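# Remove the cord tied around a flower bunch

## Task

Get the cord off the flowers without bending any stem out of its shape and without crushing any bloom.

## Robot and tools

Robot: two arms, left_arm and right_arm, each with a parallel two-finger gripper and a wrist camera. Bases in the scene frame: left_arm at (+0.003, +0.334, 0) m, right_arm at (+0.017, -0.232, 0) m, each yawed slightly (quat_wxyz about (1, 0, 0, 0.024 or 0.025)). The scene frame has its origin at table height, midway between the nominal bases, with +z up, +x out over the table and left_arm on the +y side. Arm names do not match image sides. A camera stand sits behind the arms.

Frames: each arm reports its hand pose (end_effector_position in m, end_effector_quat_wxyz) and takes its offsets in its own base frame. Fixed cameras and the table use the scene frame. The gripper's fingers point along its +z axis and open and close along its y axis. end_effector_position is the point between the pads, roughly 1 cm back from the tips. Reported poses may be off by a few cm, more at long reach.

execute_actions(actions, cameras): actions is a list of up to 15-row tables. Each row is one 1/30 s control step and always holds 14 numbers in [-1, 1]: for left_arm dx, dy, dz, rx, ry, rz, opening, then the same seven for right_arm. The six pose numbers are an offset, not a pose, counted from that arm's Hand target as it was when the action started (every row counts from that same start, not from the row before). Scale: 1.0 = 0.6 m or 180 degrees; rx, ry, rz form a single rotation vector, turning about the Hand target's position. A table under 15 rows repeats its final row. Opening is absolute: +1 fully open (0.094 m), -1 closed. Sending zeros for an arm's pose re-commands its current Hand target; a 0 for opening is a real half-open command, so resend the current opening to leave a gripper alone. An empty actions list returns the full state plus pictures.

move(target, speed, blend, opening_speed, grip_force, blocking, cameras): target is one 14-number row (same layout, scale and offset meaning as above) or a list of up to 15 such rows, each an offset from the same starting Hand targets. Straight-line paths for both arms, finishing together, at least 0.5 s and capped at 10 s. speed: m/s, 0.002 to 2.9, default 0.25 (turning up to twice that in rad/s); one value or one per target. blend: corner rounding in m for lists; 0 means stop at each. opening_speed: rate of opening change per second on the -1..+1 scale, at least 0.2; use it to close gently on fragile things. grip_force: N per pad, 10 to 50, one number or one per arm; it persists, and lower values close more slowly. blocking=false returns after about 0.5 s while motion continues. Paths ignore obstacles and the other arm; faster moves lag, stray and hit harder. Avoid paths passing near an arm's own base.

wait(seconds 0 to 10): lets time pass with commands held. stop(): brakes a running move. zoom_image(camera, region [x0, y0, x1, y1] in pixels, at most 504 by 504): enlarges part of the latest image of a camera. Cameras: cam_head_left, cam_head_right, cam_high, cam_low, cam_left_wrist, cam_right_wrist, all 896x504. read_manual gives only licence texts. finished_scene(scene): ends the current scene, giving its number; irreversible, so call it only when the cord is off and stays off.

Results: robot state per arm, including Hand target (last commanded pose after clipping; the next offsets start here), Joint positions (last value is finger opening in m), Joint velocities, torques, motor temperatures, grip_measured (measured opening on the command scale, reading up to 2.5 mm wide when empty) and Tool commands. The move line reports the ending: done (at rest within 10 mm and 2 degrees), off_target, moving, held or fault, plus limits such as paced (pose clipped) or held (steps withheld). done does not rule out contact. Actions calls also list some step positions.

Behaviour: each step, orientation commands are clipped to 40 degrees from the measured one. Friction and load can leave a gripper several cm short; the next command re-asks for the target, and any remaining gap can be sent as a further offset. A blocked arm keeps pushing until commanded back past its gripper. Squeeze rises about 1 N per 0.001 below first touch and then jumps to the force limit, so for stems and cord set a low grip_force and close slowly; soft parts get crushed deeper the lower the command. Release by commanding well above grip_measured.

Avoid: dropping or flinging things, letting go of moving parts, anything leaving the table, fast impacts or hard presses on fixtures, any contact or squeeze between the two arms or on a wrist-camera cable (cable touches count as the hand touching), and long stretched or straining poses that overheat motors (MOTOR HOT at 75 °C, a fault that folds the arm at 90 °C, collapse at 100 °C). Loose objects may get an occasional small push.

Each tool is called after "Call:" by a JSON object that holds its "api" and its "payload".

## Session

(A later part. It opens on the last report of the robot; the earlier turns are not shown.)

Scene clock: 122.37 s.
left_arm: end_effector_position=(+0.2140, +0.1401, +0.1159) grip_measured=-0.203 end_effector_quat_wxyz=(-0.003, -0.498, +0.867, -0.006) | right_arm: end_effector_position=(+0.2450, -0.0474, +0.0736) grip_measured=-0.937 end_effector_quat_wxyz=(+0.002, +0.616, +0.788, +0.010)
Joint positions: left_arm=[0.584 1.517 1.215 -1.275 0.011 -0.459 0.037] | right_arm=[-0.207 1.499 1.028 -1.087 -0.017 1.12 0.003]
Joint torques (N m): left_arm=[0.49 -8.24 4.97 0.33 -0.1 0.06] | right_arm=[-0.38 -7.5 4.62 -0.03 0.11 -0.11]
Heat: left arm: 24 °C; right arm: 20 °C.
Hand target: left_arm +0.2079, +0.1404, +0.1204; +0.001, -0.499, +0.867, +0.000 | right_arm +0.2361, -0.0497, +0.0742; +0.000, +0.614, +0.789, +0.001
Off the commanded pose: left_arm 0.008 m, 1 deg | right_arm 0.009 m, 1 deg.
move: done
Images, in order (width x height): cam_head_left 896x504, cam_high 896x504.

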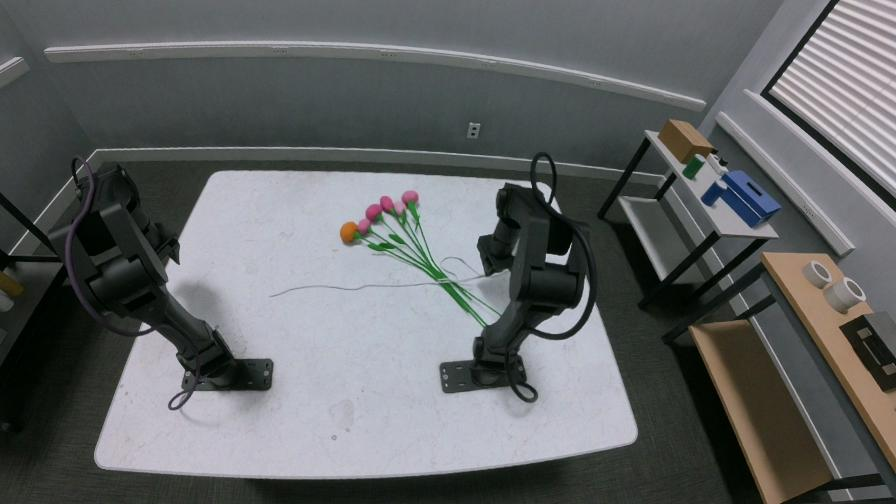

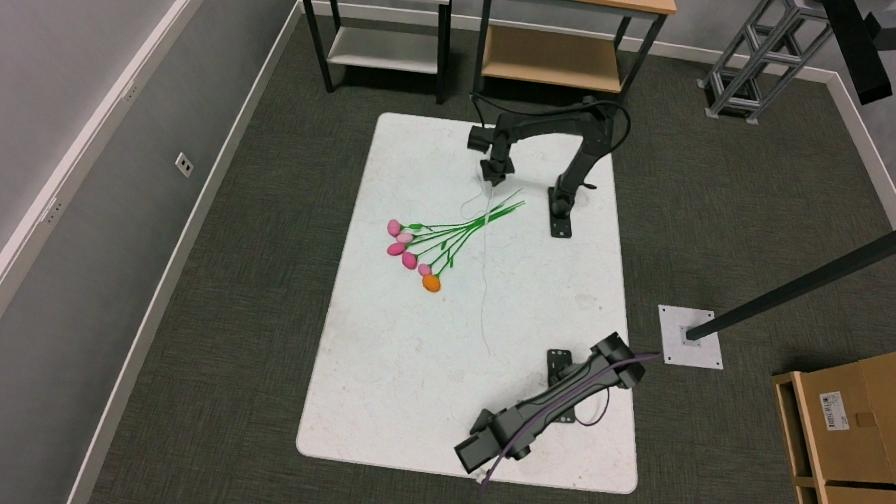

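Call:
{"api": "move", "payload": {"target": [0,0,0,0,0,0,-0.2,-0.13,0.06,0.01,0,0,0,-1], "speed": 0.07, "cameras": ["cam_head_left","cam_high"]}}

Call:
{"api": "zoom_image", "payload": {"camera": "cam_high", "region": [440, 165, 570, 240]}}

Call:
{"api": "zoom_image", "payload": {"camera": "cam_head_left", "region": [400, 225, 530, 345]}}

Scene clock: 129.10 s.
left_arm: end_effector_position=(+0.2140, +0.1401, +0.1159) grip_measured=-0.203 end_effector_quat_wxyz=(-0.003, -0.498, +0.867, -0.006) | right_arm: end_effector_position=(+0.1694, -0.0130, +0.0841) grip_measured=-0.937 end_effector_quat_wxyz=(+0.009, +0.612, +0.791, +0.015)
Joint positions: left_arm=[0.584 1.517 1.215 -1.275 0.011 -0.459 0.037] | right_arm=[-0.101 1.146 0.808 -1.202 -0.017 1.216 0.003]
Joint torques (N m): left_arm=[0.49 -8.24 4.97 0.33 -0.1 0.06] | right_arm=[0.51 -3.56 4.55 -0.09 0.15 0.07]
Heat: left arm: 24 °C; right arm: 20 °C.
Hand target: left_arm +0.2079, +0.1404, +0.1204; +0.001, -0.499, +0.867, +0.000 | right_arm +0.1582, -0.0137, +0.0802; +0.000, +0.614, +0.789, +0.001
Off the commanded pose: left_arm 0.008 m, 1 deg | right_arm 0.012 m, 2 deg.
move: off_target (right_arm)
Images, in order (width x height): cam_head_left 896x504, cam_high 896x504.

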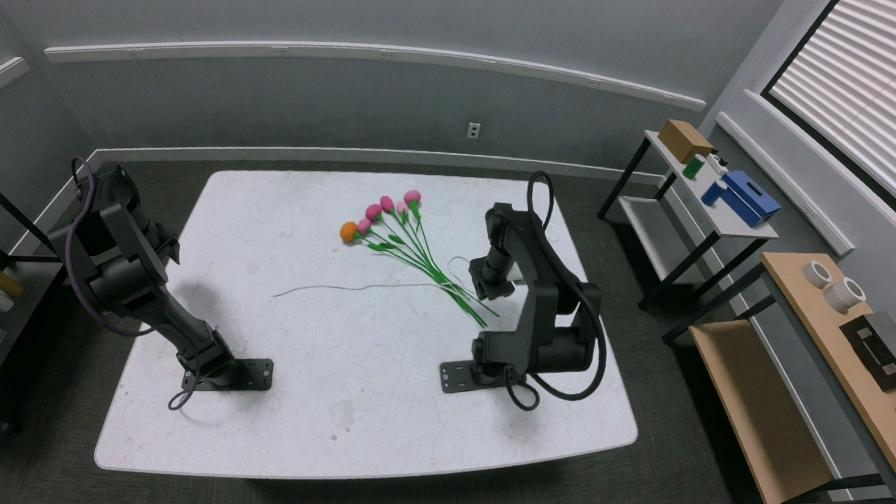

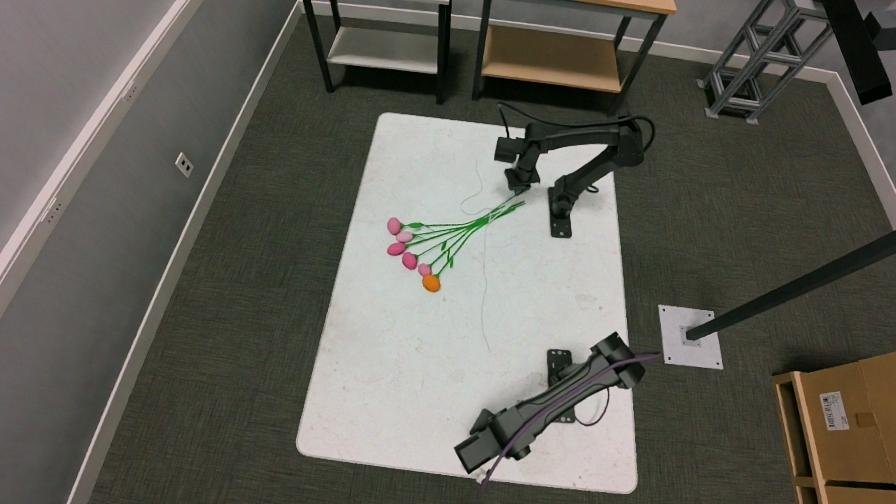

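Scaled by 3.877 from the camera's 896x504 image, which has a finer 1280x720 frame.

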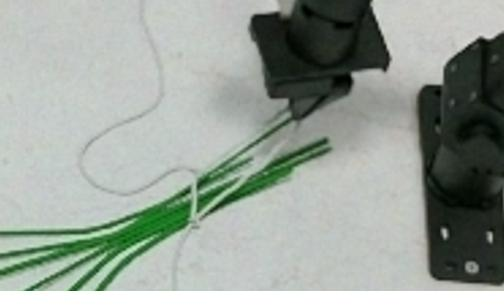

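Scaled by 3.877 from the camera's 896x504 image, which has a finer 1280x720 frame.

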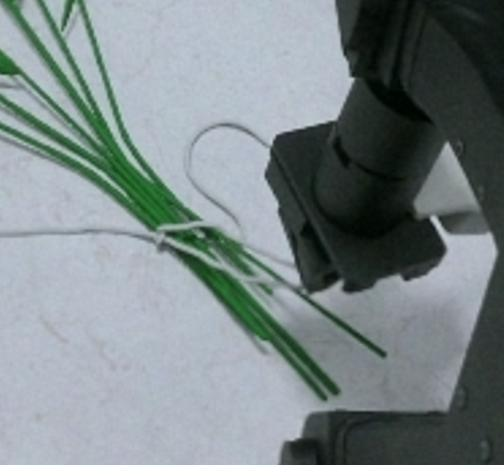

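Call:
{"api": "move", "payload": {"target": [0,0,0,0,0,0,-0.2,-0.07,0.03,0.02,0,0,0,-1], "speed": 0.07, "cameras": ["cam_head_left","cam_high"]}}

Call:
{"api": "zoom_image", "payload": {"camera": "cam_high", "region": [440, 165, 570, 240]}}

Call:
{"api": "zoom_image", "payload": {"camera": "cam_head_left", "region": [400, 225, 530, 345]}}

Scene clock: 133.23 s.
left_arm: end_effector_position=(+0.2140, +0.1401, +0.1159) grip_measured=-0.203 end_effector_quat_wxyz=(-0.003, -0.498, +0.867, -0.006) | right_arm: end_effector_position=(+0.1272, +0.0066, +0.0970) grip_measured=-0.937 end_effector_quat_wxyz=(+0.008, +0.612, +0.791, +0.018)
Joint positions: left_arm=[0.584 1.517 1.215 -1.275 0.011 -0.459 0.037] | right_arm=[0.02 0.951 0.766 -1.35 -0.017 1.337 0.003]
Joint torques (N m): left_arm=[0.5 -8.24 4.98 0.33 -0.1 0.05] | right_arm=[0.44 -1.8 4.45 -0.05 0.2 0.04]
Heat: left arm: 24 °C; right arm: 20 °C.
Hand target: left_arm +0.2079, +0.1404, +0.1204; +0.001, -0.499, +0.867, +0.000 | right_arm +0.1161, +0.0043, +0.0922; +0.000, +0.614, +0.789, +0.001
Off the commanded pose: left_arm 0.008 m, 1 deg | right_arm 0.012 m, 2 deg.
move: off_target (right_arm)
Images, in order (width x height): cam_head_left 896x504, cam_high 896x504.

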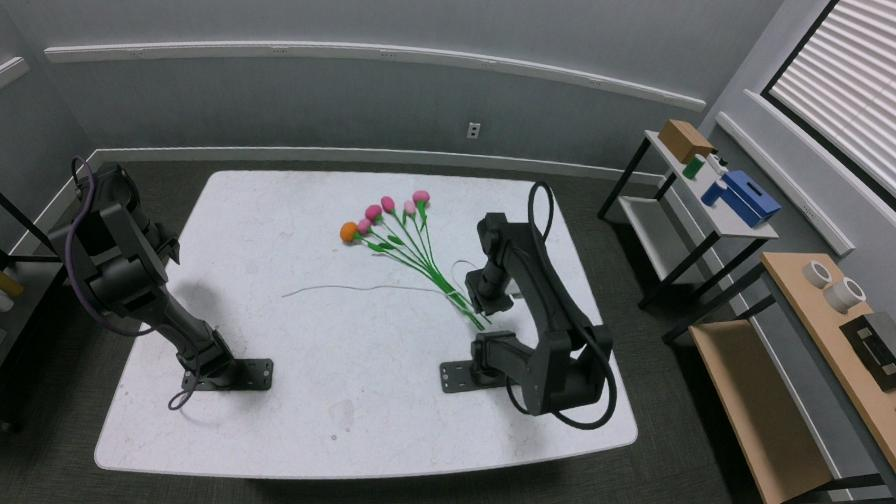

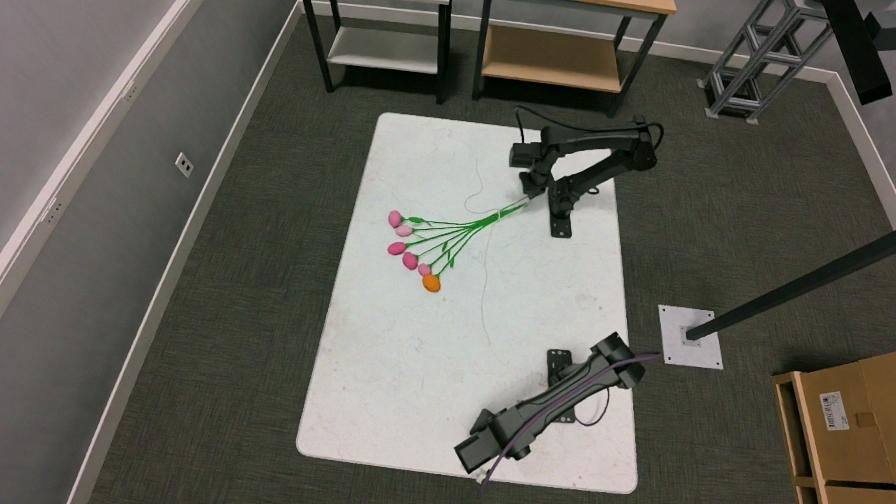

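Scaled by 3.877 from the camera's 896x504 image, which has a finer 1280x720 frame.

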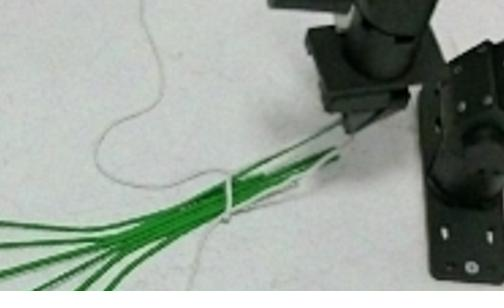

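Scaled by 3.877 from the camera's 896x504 image, which has a finer 1280x720 frame.

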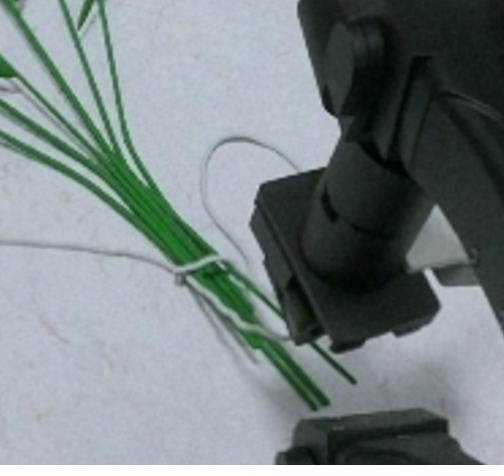

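Call:
{"api": "move", "payload": {"target": [[0,0,0,0,0,0,-0.2,0.0,0.11,0.01,0,0,0.1,-1],[0,0,0,0,0,0,-0.2,-0.06,0.20,0.01,0,0,0.18,-1]], "speed": 0.08, "blend": 0.02, "cameras": ["cam_head_left","cam_high"]}}

Call:
{"api": "zoom_image", "payload": {"camera": "cam_high", "region": [440, 165, 570, 240]}}

Call:
{"api": "zoom_image", "payload": {"camera": "cam_head_left", "region": [400, 225, 530, 345]}}

Scene clock: 144.13 s.
left_arm: end_effector_position=(+0.2140, +0.1401, +0.1159) grip_measured=-0.203 end_effector_quat_wxyz=(-0.003, -0.498, +0.867, -0.006) | right_arm: end_effector_position=(+0.0735, +0.1175, +0.0916) grip_measured=-0.937 end_effector_quat_wxyz=(-0.011, +0.367, +0.930, -0.014)
Joint positions: left_arm=[0.584 1.517 1.215 -1.275 0.011 -0.459 0.037] | right_arm=[0.984 1.075 0.8 -1.327 -0.016 1.734 0.003]
Joint torques (N m): left_arm=[0.5 -8.24 4.97 0.33 -0.1 0.06] | right_arm=[0.57 -1.61 8.43 0.11 0.13 0.1]
Heat: left arm: 24 °C; right arm: 20 °C.
Hand target: left_arm +0.2079, +0.1404, +0.1204; +0.001, -0.499, +0.867, +0.000 | right_arm +0.0801, +0.1242, +0.0982; +0.000, +0.369, +0.929, +0.000
Off the commanded pose: left_arm 0.008 m, 1 deg | right_arm 0.012 m, 2 deg.
move: off_target (right_arm)
Images, in order (width x height): cam_head_left 896x504, cam_high 896x504.

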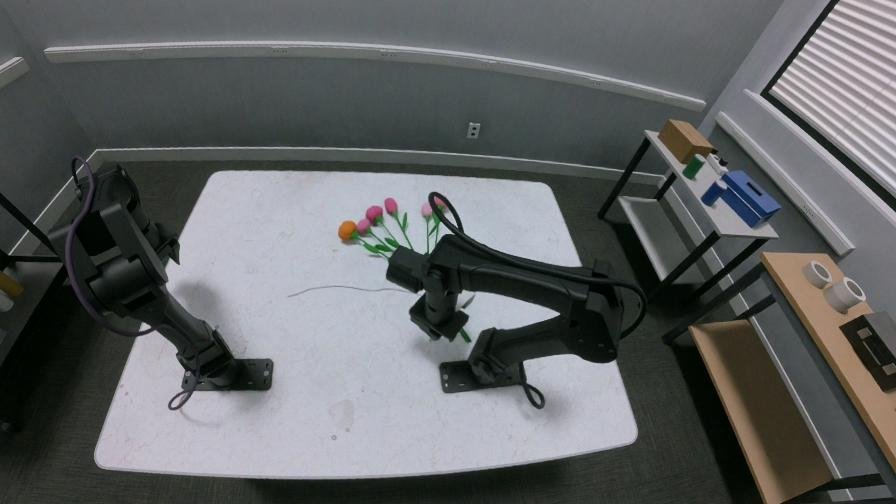

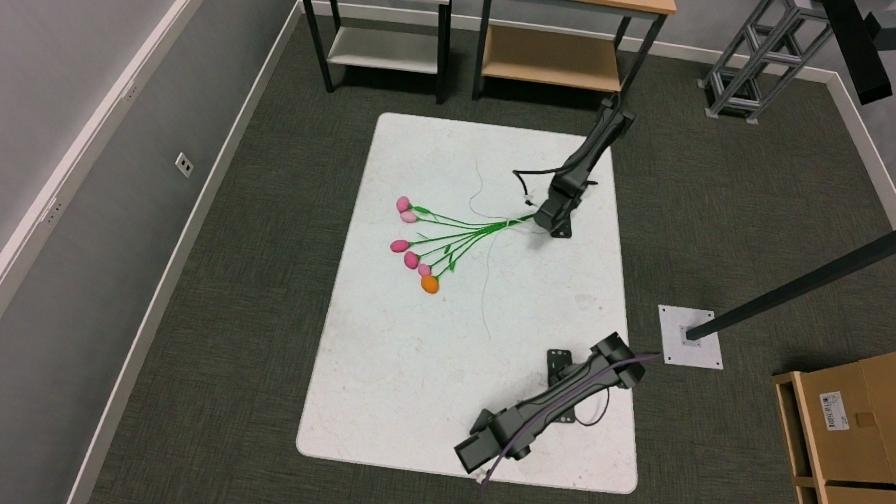

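Scaled by 3.877 from the camera's 896x504 image, which has a finer 1280x720 frame.

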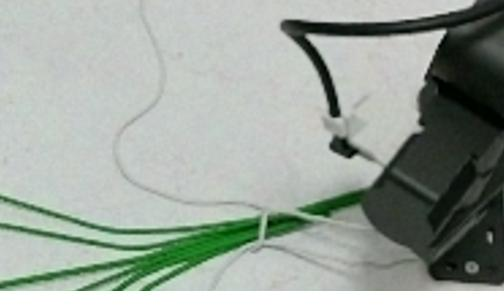

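Scaled by 3.877 from the camera's 896x504 image, which has a finer 1280x720 frame.

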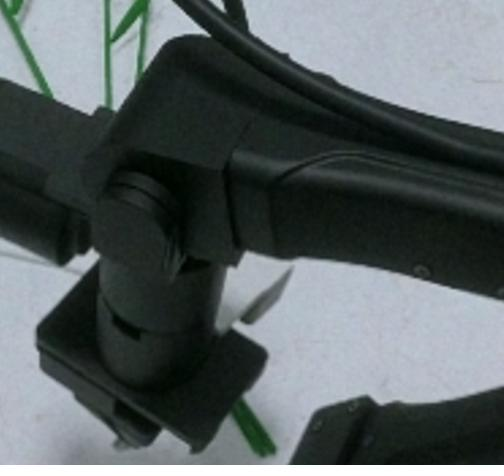

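Call:
{"api": "move", "payload": {"target": [0,0,0,0,0,0,-0.2,-0.12,0.065,-0.01,0,0,0.22,-1], "speed": 0.08, "cameras": ["cam_head_left","cam_high"]}}

Call:
{"api": "zoom_image", "payload": {"camera": "cam_high", "region": [440, 165, 570, 240]}}

Call:
{"api": "zoom_image", "payload": {"camera": "cam_head_left", "region": [360, 225, 530, 385]}}

Scene clock: 151.97 s.
left_arm: end_effector_position=(+0.2140, +0.1401, +0.1159) grip_measured=-0.203 end_effector_quat_wxyz=(-0.003, -0.498, +0.867, -0.006) | right_arm: end_effector_position=(+0.0056, +0.1528, +0.0859) grip_measured=-0.937 end_effector_quat_wxyz=(-0.009, +0.041, +0.999, -0.017)
Joint positions: left_arm=[0.584 1.517 1.215 -1.275 0.011 -0.459 0.037] | right_arm=[1.508 1.143 0.813 -1.276 -0.016 1.589 0.003]
Joint torques (N m): left_arm=[0.49 -8.24 4.97 0.33 -0.1 0.05] | right_arm=[0.57 -2.02 8.31 0.14 0.12 -0.07]
Heat: left arm: 24 °C; right arm: 20 °C.
Hand target: left_arm +0.2079, +0.1404, +0.1204; +0.001, -0.499, +0.867, +0.000 | right_arm +0.0081, +0.1633, +0.0922; +0.000, +0.033, +0.999, +0.000
Off the commanded pose: left_arm 0.008 m, 1 deg | right_arm 0.012 m, 2 deg.
move: off_target (right_arm)
Images, in order (width x height): cam_head_left 896x504, cam_high 896x504.

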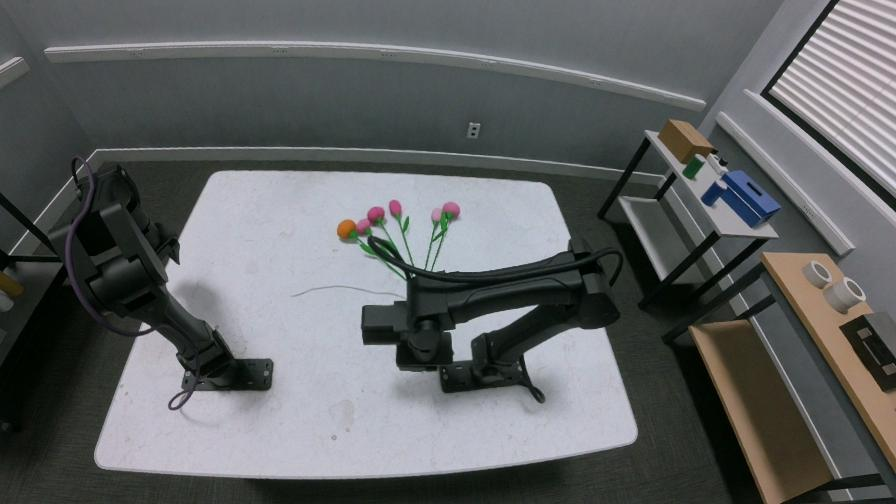

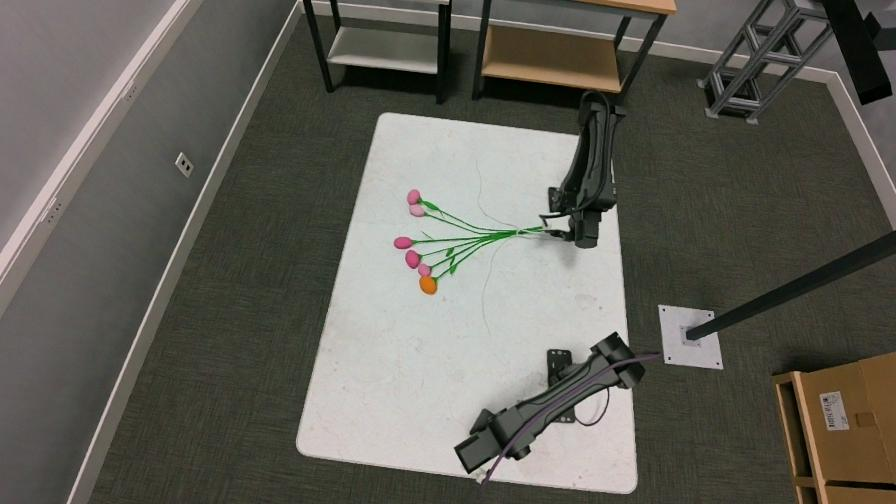

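Scaled by 3.877 from the camera's 896x504 image, which has a finer 1280x720 frame.

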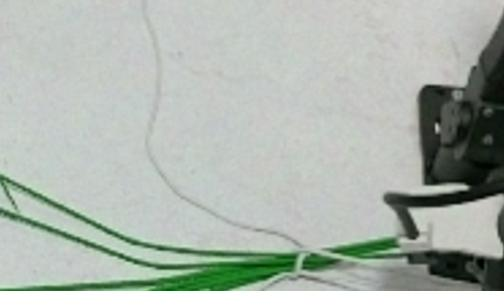

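Scaled by 2.965 from the camera's 896x504 image, which has a finer 1280x720 frame.

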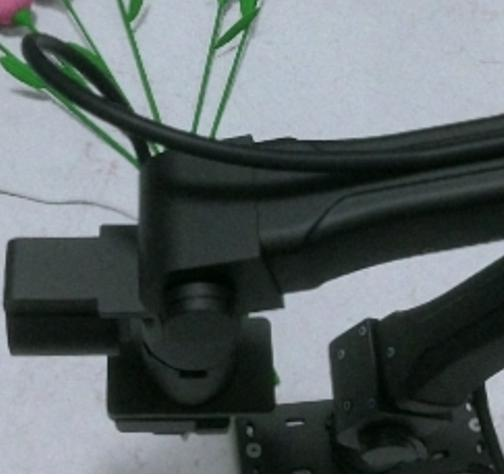

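Call:
{"api": "move", "payload": {"target": [0,0,0,0,0,0,-0.2,-0.14,0.0,0,0,0,0.2,-1], "speed": 0.08, "cameras": ["cam_head_left","cam_high","cam_right_wrist"]}}

Call:
{"api": "zoom_image", "payload": {"camera": "cam_high", "region": [480, 195, 610, 270]}}

Scene clock: 159.13 s.
left_arm: end_effector_position=(+0.2140, +0.1401, +0.1159) grip_measured=-0.203 end_effector_quat_wxyz=(-0.003, -0.498, +0.867, -0.006) | right_arm: end_effector_position=(-0.0725, +0.1516, +0.0861) grip_measured=-0.937 end_effector_quat_wxyz=(-0.005, -0.270, +0.963, -0.020)
Joint positions: left_arm=[0.584 1.517 1.215 -1.275 0.011 -0.459 0.037] | right_arm=[1.993 1.211 0.855 -1.252 -0.016 1.446 0.003]
Joint torques (N m): left_arm=[0.49 -8.25 4.98 0.33 -0.1 0.05] | right_arm=[0.61 -2.54 8.38 0.14 0.13 -0.08]
Heat: left arm: 24 °C; right arm: 21 °C.
Hand target: left_arm +0.2079, +0.1404, +0.1204; +0.001, -0.499, +0.867, +0.000 | right_arm -0.0758, +0.1633, +0.0922; +0.000, -0.278, +0.961, +0.000
Off the commanded pose: left_arm 0.008 m, 1 deg | right_arm 0.014 m, 3 deg.
move: off_target (right_arm)
camera_calibration:
cam_right_wrist: T_world_to_cam=[[0.516528, -0.855899, 0.0252318, 0.168002], [-0.750474, -0.438323, 0.494633, 0.00217169], [-0.412296, -0.274427, -0.868736, 0.174348], [0, 0, 0, 1]] pos_world=[-0.0132648, 0.192591, 0.146149]
Images, in order (width x height): cam_head_left 896x504, cam_high 896x504, cam_right_wrist 896x504.

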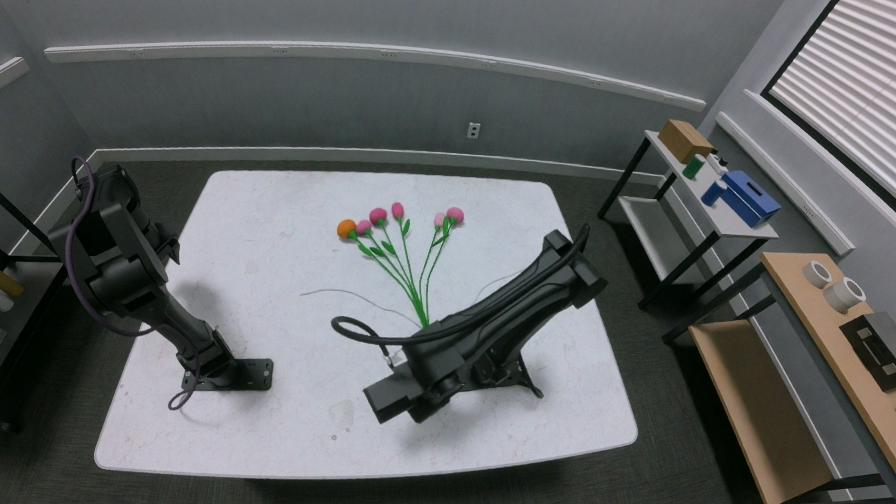

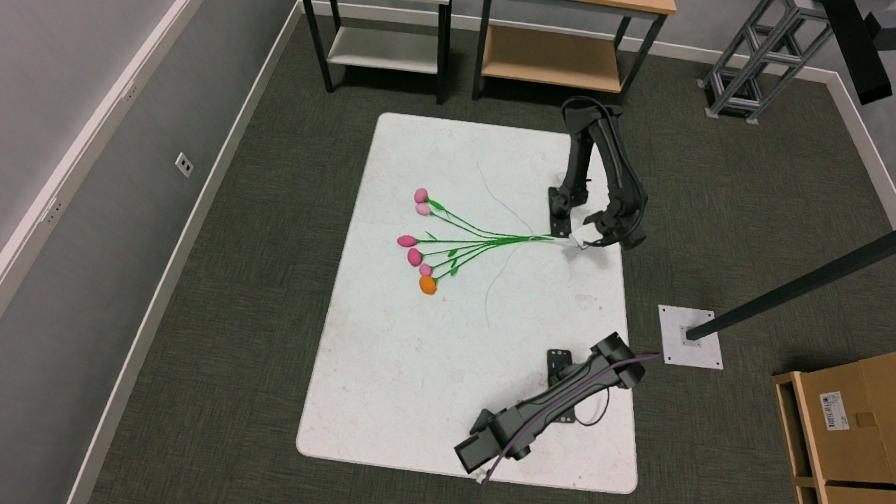

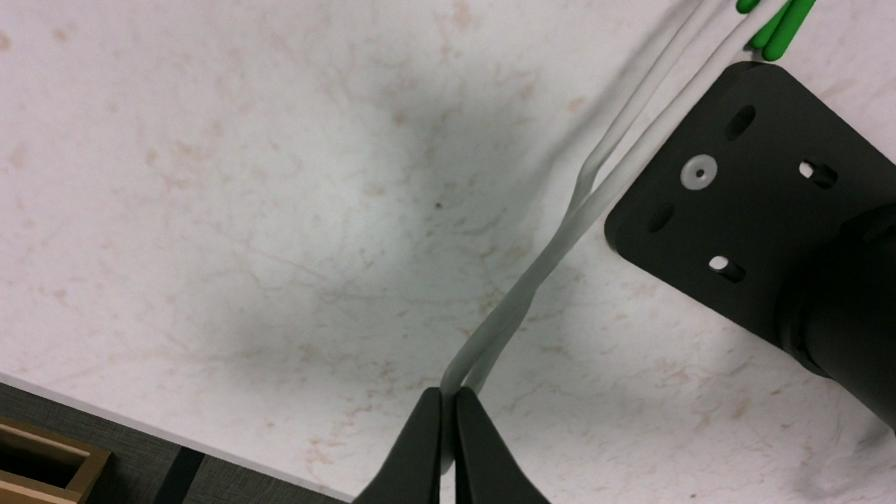

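Scaled by 3.877 from the camera's 896x504 image, which has a finer 1280x720 frame.

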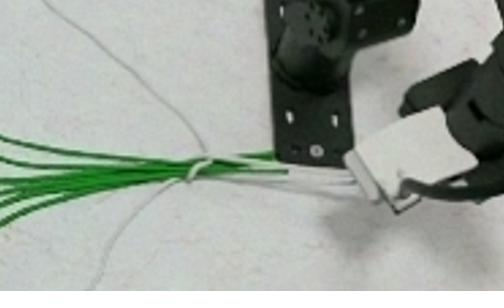

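Call:
{"api": "execute_actions", "payload": {"actions": [], "cameras": ["cam_low","cam_high","cam_head_right"]}}

Call:
{"api": "zoom_image", "payload": {"camera": "cam_high", "region": [500, 215, 580, 260]}}

Call:
{"api": "zoom_image", "payload": {"camera": "cam_low", "region": [300, 150, 500, 300]}}

Scene clock: 167.90 s.
left_arm: end_effector_position=(+0.2140, +0.1401, +0.1159) grip_measured=-0.203 end_effector_quat_wxyz=(-0.003, -0.498, +0.867, -0.006) | right_arm: end_effector_position=(-0.0725, +0.1516, +0.0861) grip_measured=-0.937 end_effector_quat_wxyz=(-0.005, -0.270, +0.963, -0.020)
Joint positions: left_arm=[0.584 1.517 1.215 -1.275 0.011 -0.459 0.037] | right_arm=[1.993 1.211 0.855 -1.252 -0.016 1.446 0.003]
Joint velocities: within noise
Joint torques (N m): left_arm=[0.5 -8.23 4.97 0.33 -0.1 0.05] | right_arm=[0.42 -2.55 8.38 0.17 0.15 -0.1]
Motor temperatures (°C): left_arm=[16 24 23 17 16 14 15] | right_arm=[17 17 21 16 13 14 20]
Heat: left arm: 24 °C; right arm: 21 °C.
Hand target: left_arm +0.2079, +0.1404, +0.1204; +0.001, -0.499, +0.867, +0.000 | right_arm -0.0758, +0.1633, +0.0922; +0.000, -0.278, +0.961, +0.000
Tool commands: left_gripper/opening=-0.2 right_gripper/opening=-1.0
Off the commanded pose: left_arm 0.008 m, 1 deg | right_arm 0.014 m, 3 deg.
Images, in order (width x height): cam_head_right 896x504, cam_high 896x504, cam_low 896x504.

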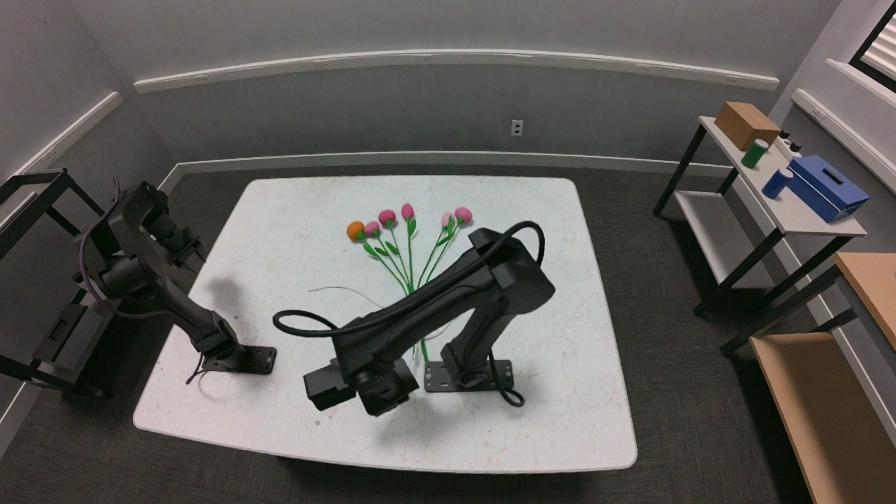

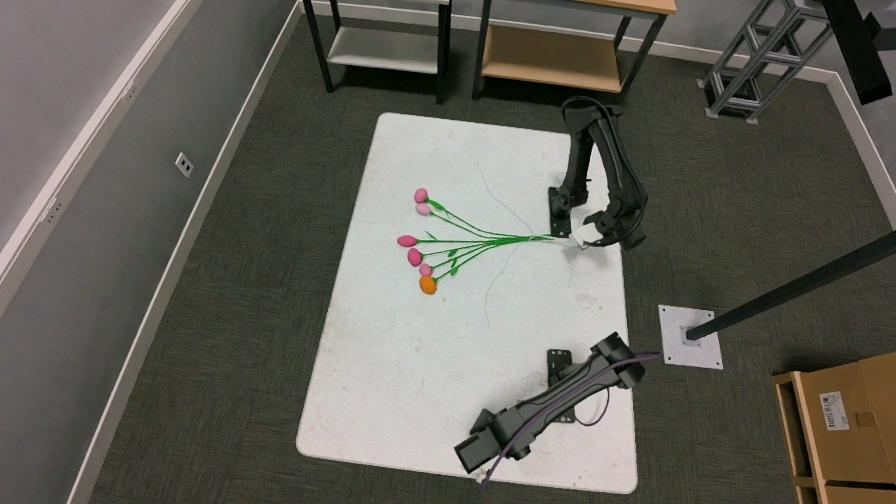

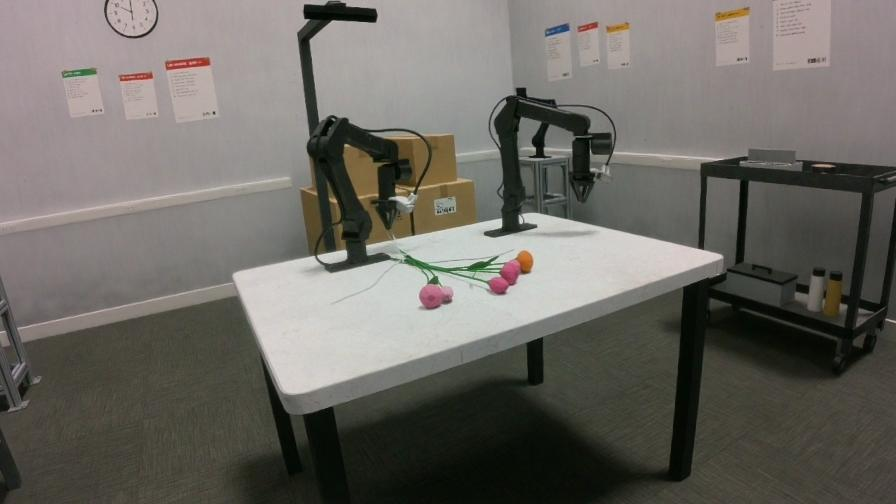

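Scaled by 6.300 from the camera's 896x504 image, which has a finer 1280x720 frame.

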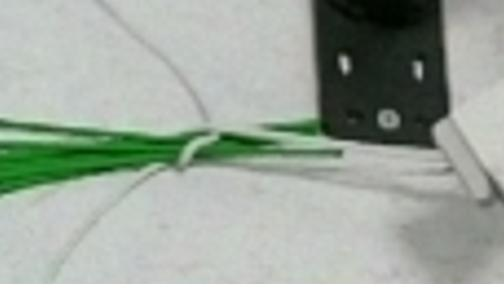

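Scaled by 2.520 from the camera's 896x504 image, which has a finer 1280x720 frame.

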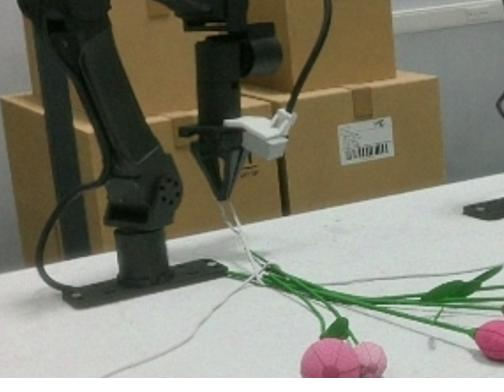

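Call:
{"api": "move", "payload": {"target": [-0.0,-0.94,0.02,0,0,-0.333,-0.2,0,0,0,0,0,0,-1], "speed": 0.3, "cameras": ["cam_left_wrist","cam_high"]}}

Scene clock: 176.83 s.
left_arm: end_effector_position=(+0.2037, -0.4249, +0.1280) grip_measured=-0.203 end_effector_quat_wxyz=(+0.012, +0.000, +0.999, -0.039) | right_arm: end_effector_position=(-0.0725, +0.1516, +0.0861) grip_measured=-0.937 end_effector_quat_wxyz=(-0.005, -0.270, +0.963, -0.020)
Joint positions: left_arm=[-1.121 2.379 2.449 -1.56 0.013 -1.121 0.037] | right_arm=[1.993 1.211 0.855 -1.252 -0.016 1.446 0.003]
Joint torques (N m): left_arm=[0.34 -13.3 7.8 0.5 -0.11 0.01] | right_arm=[0.65 -2.51 8.32 0.19 0.13 -0.09]
Heat: left arm: 24 °C; right arm: 21 °C.
Hand target: left_arm +0.2079, -0.4236, +0.1323; +0.000, +0.001, +1.000, -0.001 | right_arm -0.0758, +0.1633, +0.0922; +0.000, -0.278, +0.961, +0.000
Off the commanded pose: left_arm 0.006 m, 5 deg | right_arm 0.014 m, 3 deg.
joint sent to its limit (left arm) — joint 4 (wrist pitch), lower limit. The joint targets are off in orientation, not in position.
move: off_target (left_arm, right_arm)
camera_calibration:
cam_left_wrist: T_world_to_cam=[[-0.00585186, -0.996663, 0.0814178, -0.433531], [-0.907766, 0.0394454, 0.417619, 0.186288], [-0.419437, -0.0714645, -0.904967, 0.264067], [0, 0, 0, 1]] pos_world=[0.277328, -0.420561, 0.196472]
Images, in order (width x height): cam_high 896x504, cam_left_wrist 896x504.

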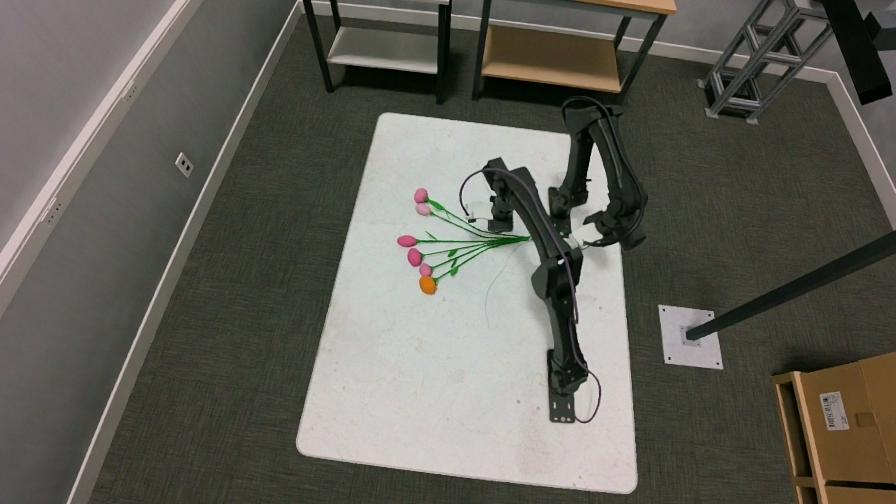

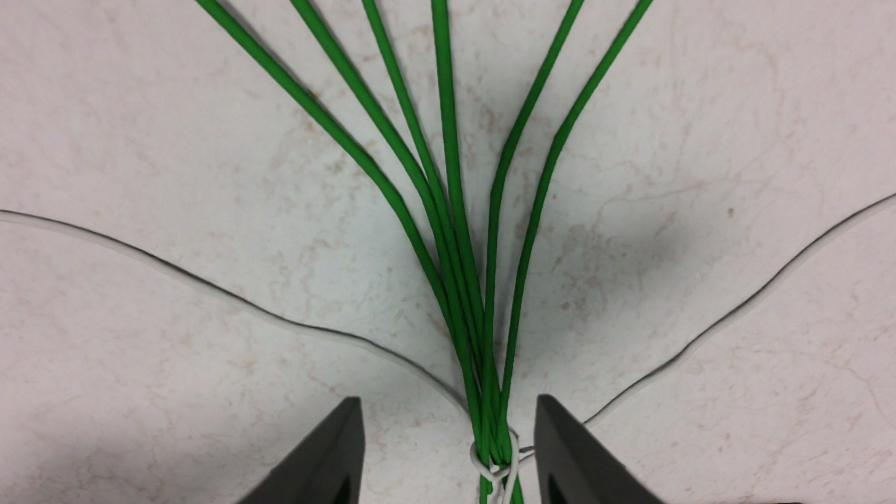

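Call:
{"api": "move", "payload": {"target": [[-0.1,-0.05,-0.13,0,0,0,-0.1,0,0,0,0,0,0,-1]], "speed": 0.15, "cameras": ["cam_left_wrist"]}}

Scene clock: 182.07 s.
left_arm: end_effector_position=(+0.1450, -0.4514, +0.0574) grip_measured=-0.103 end_effector_quat_wxyz=(-0.006, +0.006, +1.000, +0.001) | right_arm: end_effector_position=(-0.0725, +0.1516, +0.0861) grip_measured=-0.937 end_effector_quat_wxyz=(-0.005, -0.270, +0.963, -0.020)
Joint positions: left_arm=[-1.258 2.458 2.307 -1.426 0.01 -1.247 0.042] | right_arm=[1.993 1.211 0.855 -1.252 -0.016 1.446 0.003]
Joint torques (N m): left_arm=[0.08 -14.01 5.39 0.58 -0.1 -0.13] | right_arm=[0.57 -2.61 8.44 0.18 0.16 -0.09]
Heat: left arm: 25 °C; right arm: 21 °C.
Hand target: left_arm +0.1479, -0.4535, +0.0543; +0.000, +0.001, +1.000, -0.001 | right_arm -0.0758, +0.1633, +0.0922; +0.000, -0.278, +0.961, +0.000
Off the commanded pose: left_arm 0.005 m, 1 deg | right_arm 0.014 m, 3 deg.
move: off_target (right_arm)
camera_calibration:
cam_left_wrist: T_world_to_cam=[[-0.0153191, -0.999882, 0.000949742, -0.450068], [-0.892597, 0.0141034, 0.450636, 0.148107], [-0.450596, 0.0060556, -0.892707, 0.212498], [0, 0, 0, 1]] pos_world=[0.221056, -0.45339, 0.123384]
Images, in order (width x height): cam_left_wrist 896x504.

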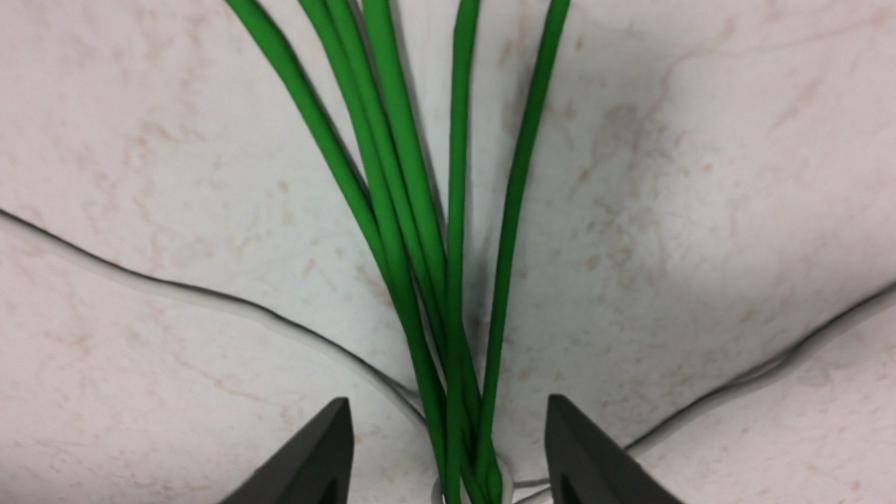

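Call:
{"api": "move", "payload": {"target": [0,0,-0.08,0,0,0,-0.1,0,0,0,0,0,0,-1], "speed": 0.1, "cameras": ["cam_left_wrist"]}}

Scene clock: 185.57 s.
left_arm: end_effector_position=(+0.1453, -0.4534, +0.0122) grip_measured=-0.103 end_effector_quat_wxyz=(-0.005, +0.005, +1.000, -0.003) | right_arm: end_effector_position=(-0.0724, +0.1524, +0.0861) grip_measured=-0.937 end_effector_quat_wxyz=(-0.004, -0.270, +0.963, -0.018)
Joint positions: left_arm=[-1.258 2.458 2.127 -1.239 0.012 -1.248 0.042] | right_arm=[1.993 1.211 0.855 -1.249 -0.014 1.445 0.003]
Joint torques (N m): left_arm=[0.02 -13.75 5.03 0.66 -0.11 -0.1] | right_arm=[0.62 -2.5 8.44 0.2 0.11 -0.1]
Heat: left arm: 25 °C; right arm: 21 °C.
Hand target: left_arm +0.1480, -0.4535, +0.0064; +0.001, +0.001, +1.000, -0.001 | right_arm -0.0758, +0.1632, +0.0922; +0.000, -0.278, +0.961, +0.000
Off the commanded pose: left_arm 0.006 m, 1 deg | right_arm 0.013 m, 2 deg.
move: off_target (right_arm)
camera_calibration:
cam_left_wrist: T_world_to_cam=[[-0.0145635, -0.999852, 0.00913177, -0.452184], [-0.892917, 0.0171148, 0.449895, 0.170123], [-0.449985, -0.00160188, -0.893035, 0.168745], [0, 0, 0, 1]] pos_world=[0.221253, -0.454758, 0.0782872]
Images, in order (width x height): cam_left_wrist 896x504.

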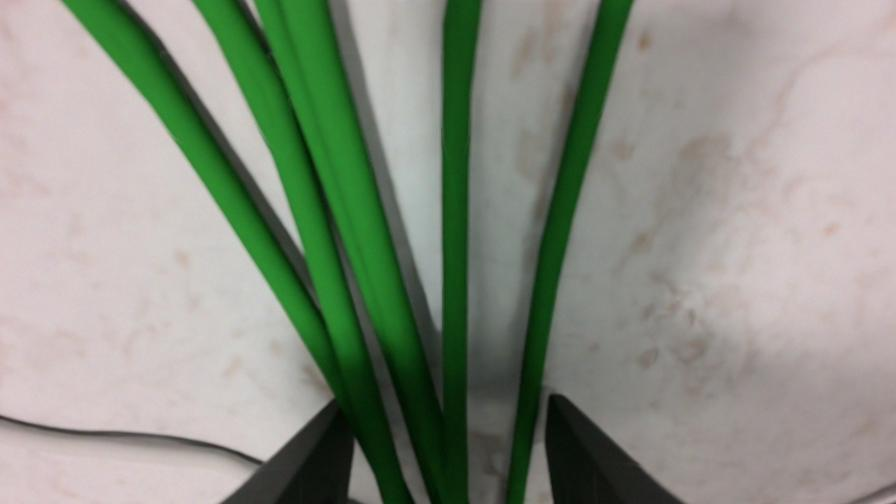

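Call:
{"api": "move", "payload": {"target": [[-0.02,0.009,0.02,0,0,0,-0.05,0,0,0,0,0,0,-1],[-0.028,0.009,-0.004,0,0,0,-0.05,0,0,0,0,0,0,-1],[-0.028,0.009,-0.004,0,0,0,-0.7,0,0,0,0,0,0,-1]], "speed": 0.06, "opening_speed": 0.3, "grip_force": [10,50], "cameras": ["cam_left_wrist"]}}

Scene clock: 196.60 s.
left_arm: end_effector_position=(+0.1389, -0.4481, +0.0098) grip_measured=-0.678 end_effector_quat_wxyz=(+0.005, -0.004, +1.000, -0.002) | right_arm: end_effector_position=(-0.0725, +0.1527, +0.0861) grip_measured=-0.937 end_effector_quat_wxyz=(-0.004, -0.270, +0.963, -0.018)
Joint positions: left_arm=[-1.275 2.417 2.045 -1.192 -0.008 -1.283 0.015] | right_arm=[1.993 1.211 0.855 -1.248 -0.014 1.445 0.003]
Joint torques (N m): left_arm=[-1.03 -14.27 3.59 0.69 0.07 -0.01] | right_arm=[0.57 -2.67 8.49 0.17 0.14 -0.1]
Heat: left arm: 25 °C; right arm: 21 °C.
Hand target: left_arm +0.1311, -0.4482, +0.0038; +0.000, +0.001, +1.000, -0.001 | right_arm -0.0759, +0.1633, +0.0922; +0.000, -0.278, +0.961, +0.000
Off the commanded pose: left_arm 0.010 m, 1 deg | right_arm 0.013 m, 2 deg.
grip_force (N): 10, 50
move: off_target (right_arm)
camera_calibration:
cam_left_wrist: T_world_to_cam=[[0.00406038, -0.999967, 0.00710264, -0.449519], [-0.901872, -0.000593593, 0.432004, 0.158857], [-0.431985, -0.00815976, -0.901844, 0.158311], [0, 0, 0, 1]] pos_world=[0.213482, -0.448118, 0.0773372]
Images, in order (width x height): cam_left_wrist 896x504.

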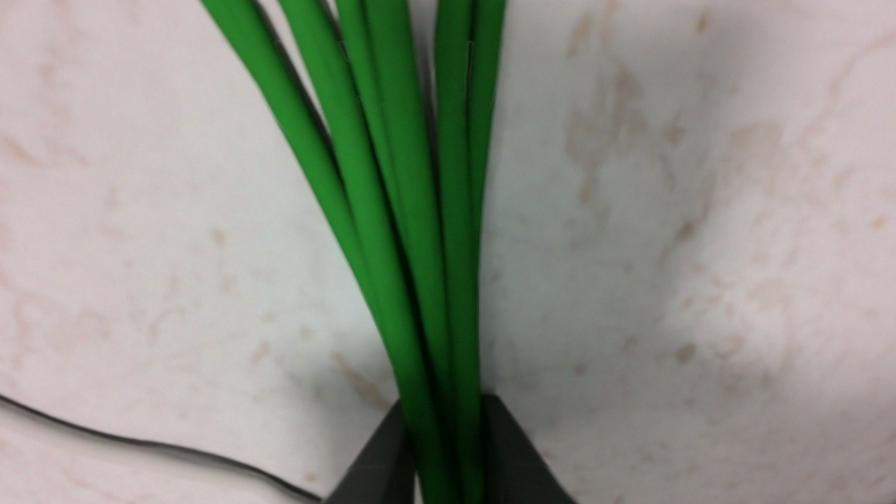

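Call:
{"api": "move", "payload": {"target": [0,0,0,0,0,0,-0.7,-0.11,0.02,-0.02,0,0,0,-1], "speed": 0.05, "cameras": ["cam_left_wrist","cam_high","cam_right_wrist"]}}

Call:
{"api": "zoom_image", "payload": {"camera": "cam_high", "region": [480, 195, 610, 270]}}

Scene clock: 200.70 s.
left_arm: end_effector_position=(+0.1389, -0.4481, +0.0098) grip_measured=-0.696 end_effector_quat_wxyz=(+0.005, -0.005, +1.000, -0.002) | right_arm: end_effector_position=(-0.1358, +0.1659, +0.0754) grip_measured=-0.937 end_effector_quat_wxyz=(-0.001, -0.281, +0.960, -0.016)
Joint positions: left_arm=[-1.275 2.417 2.045 -1.192 -0.008 -1.285 0.014] | right_arm=[2.24 1.4 0.948 -1.148 -0.014 1.671 0.003]
Joint torques (N m): left_arm=[-1.05 -14.26 3.59 0.69 0.07 -0.03] | right_arm=[0.5 -4 8.24 0.17 0.11 0.1]
Heat: left arm: 25 °C; right arm: 21 °C.
Hand target: left_arm +0.1312, -0.4481, +0.0038; +0.001, +0.001, +1.000, -0.001 | right_arm -0.1419, +0.1752, +0.0802; +0.000, -0.278, +0.961, +0.000
Off the commanded pose: left_arm 0.010 m, 1 deg | right_arm 0.012 m, 2 deg.
grip_force (N): 10, 50
move: off_target (right_arm)
camera_calibration:
cam_left_wrist: T_world_to_cam=[[0.00517784, -0.999961, 0.00713774, -0.449655], [-0.90187, -0.00158626, 0.432004, 0.158412], [-0.431976, -0.00867417, -0.901843, 0.158079], [0, 0, 0, 1]] pos_world=[0.213482, -0.448015, 0.0773372]
cam_right_wrist: T_world_to_cam=[[0.535427, -0.844345, 0.0200086, 0.21426], [-0.743125, -0.459717, 0.486237, -0.0285675], [-0.401353, -0.275213, -0.873598, 0.144743], [0, 0, 0, 1]] pos_world=[-0.0778565, 0.207611, 0.136051]
Images, in order (width x height): cam_high 896x504, cam_left_wrist 896x504, cam_right_wrist 896x504.

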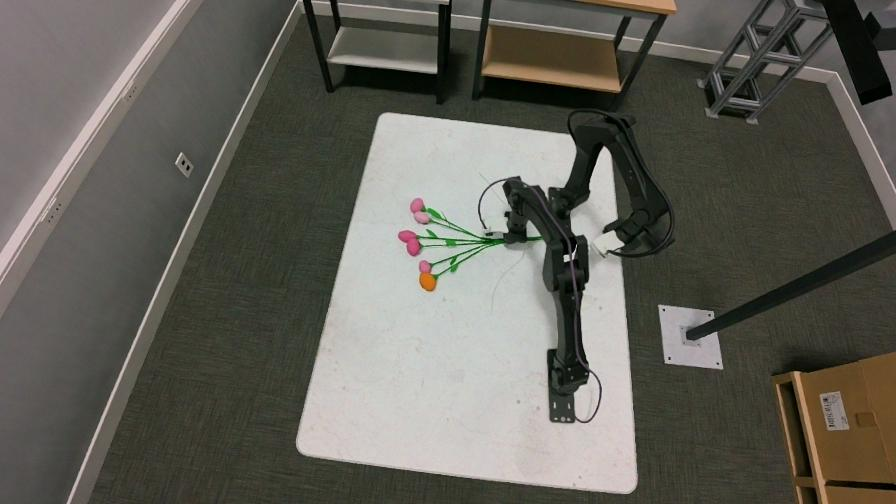

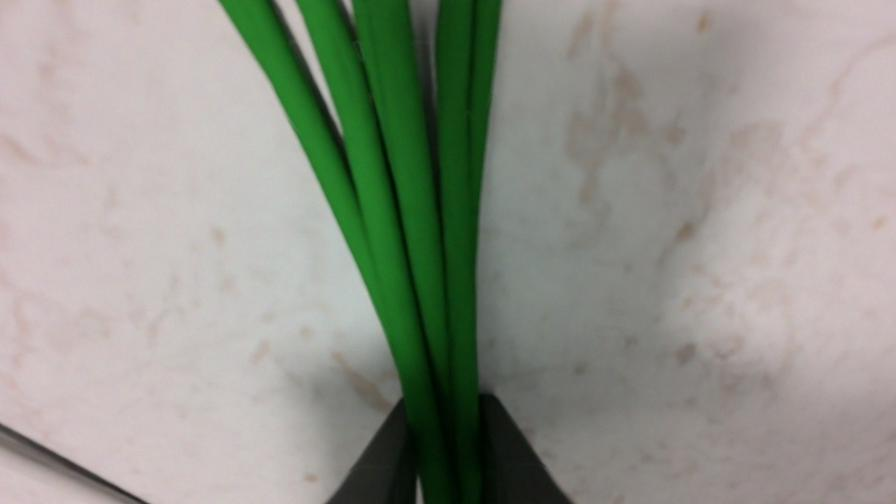

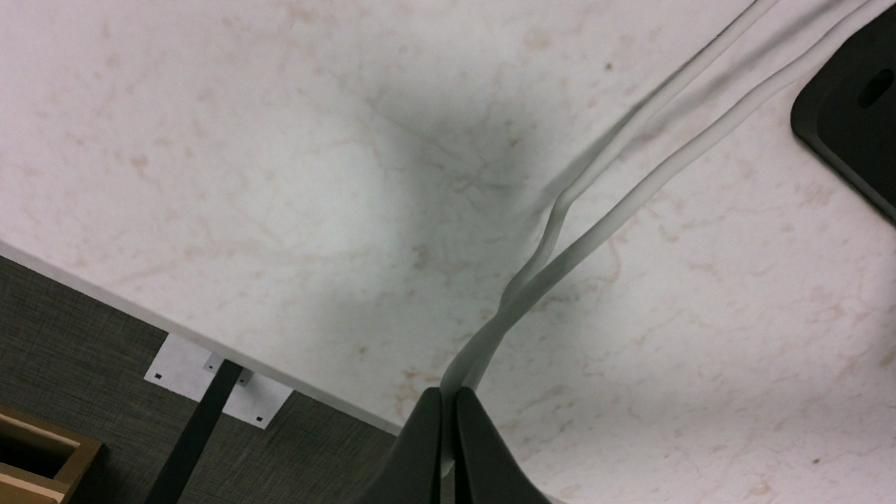

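Scaled by 3.877 from the camera's 896x504 image, which has a finer 1280x720 frame.

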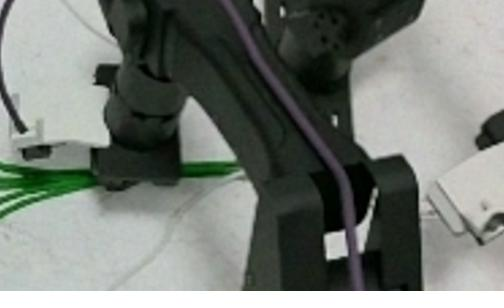

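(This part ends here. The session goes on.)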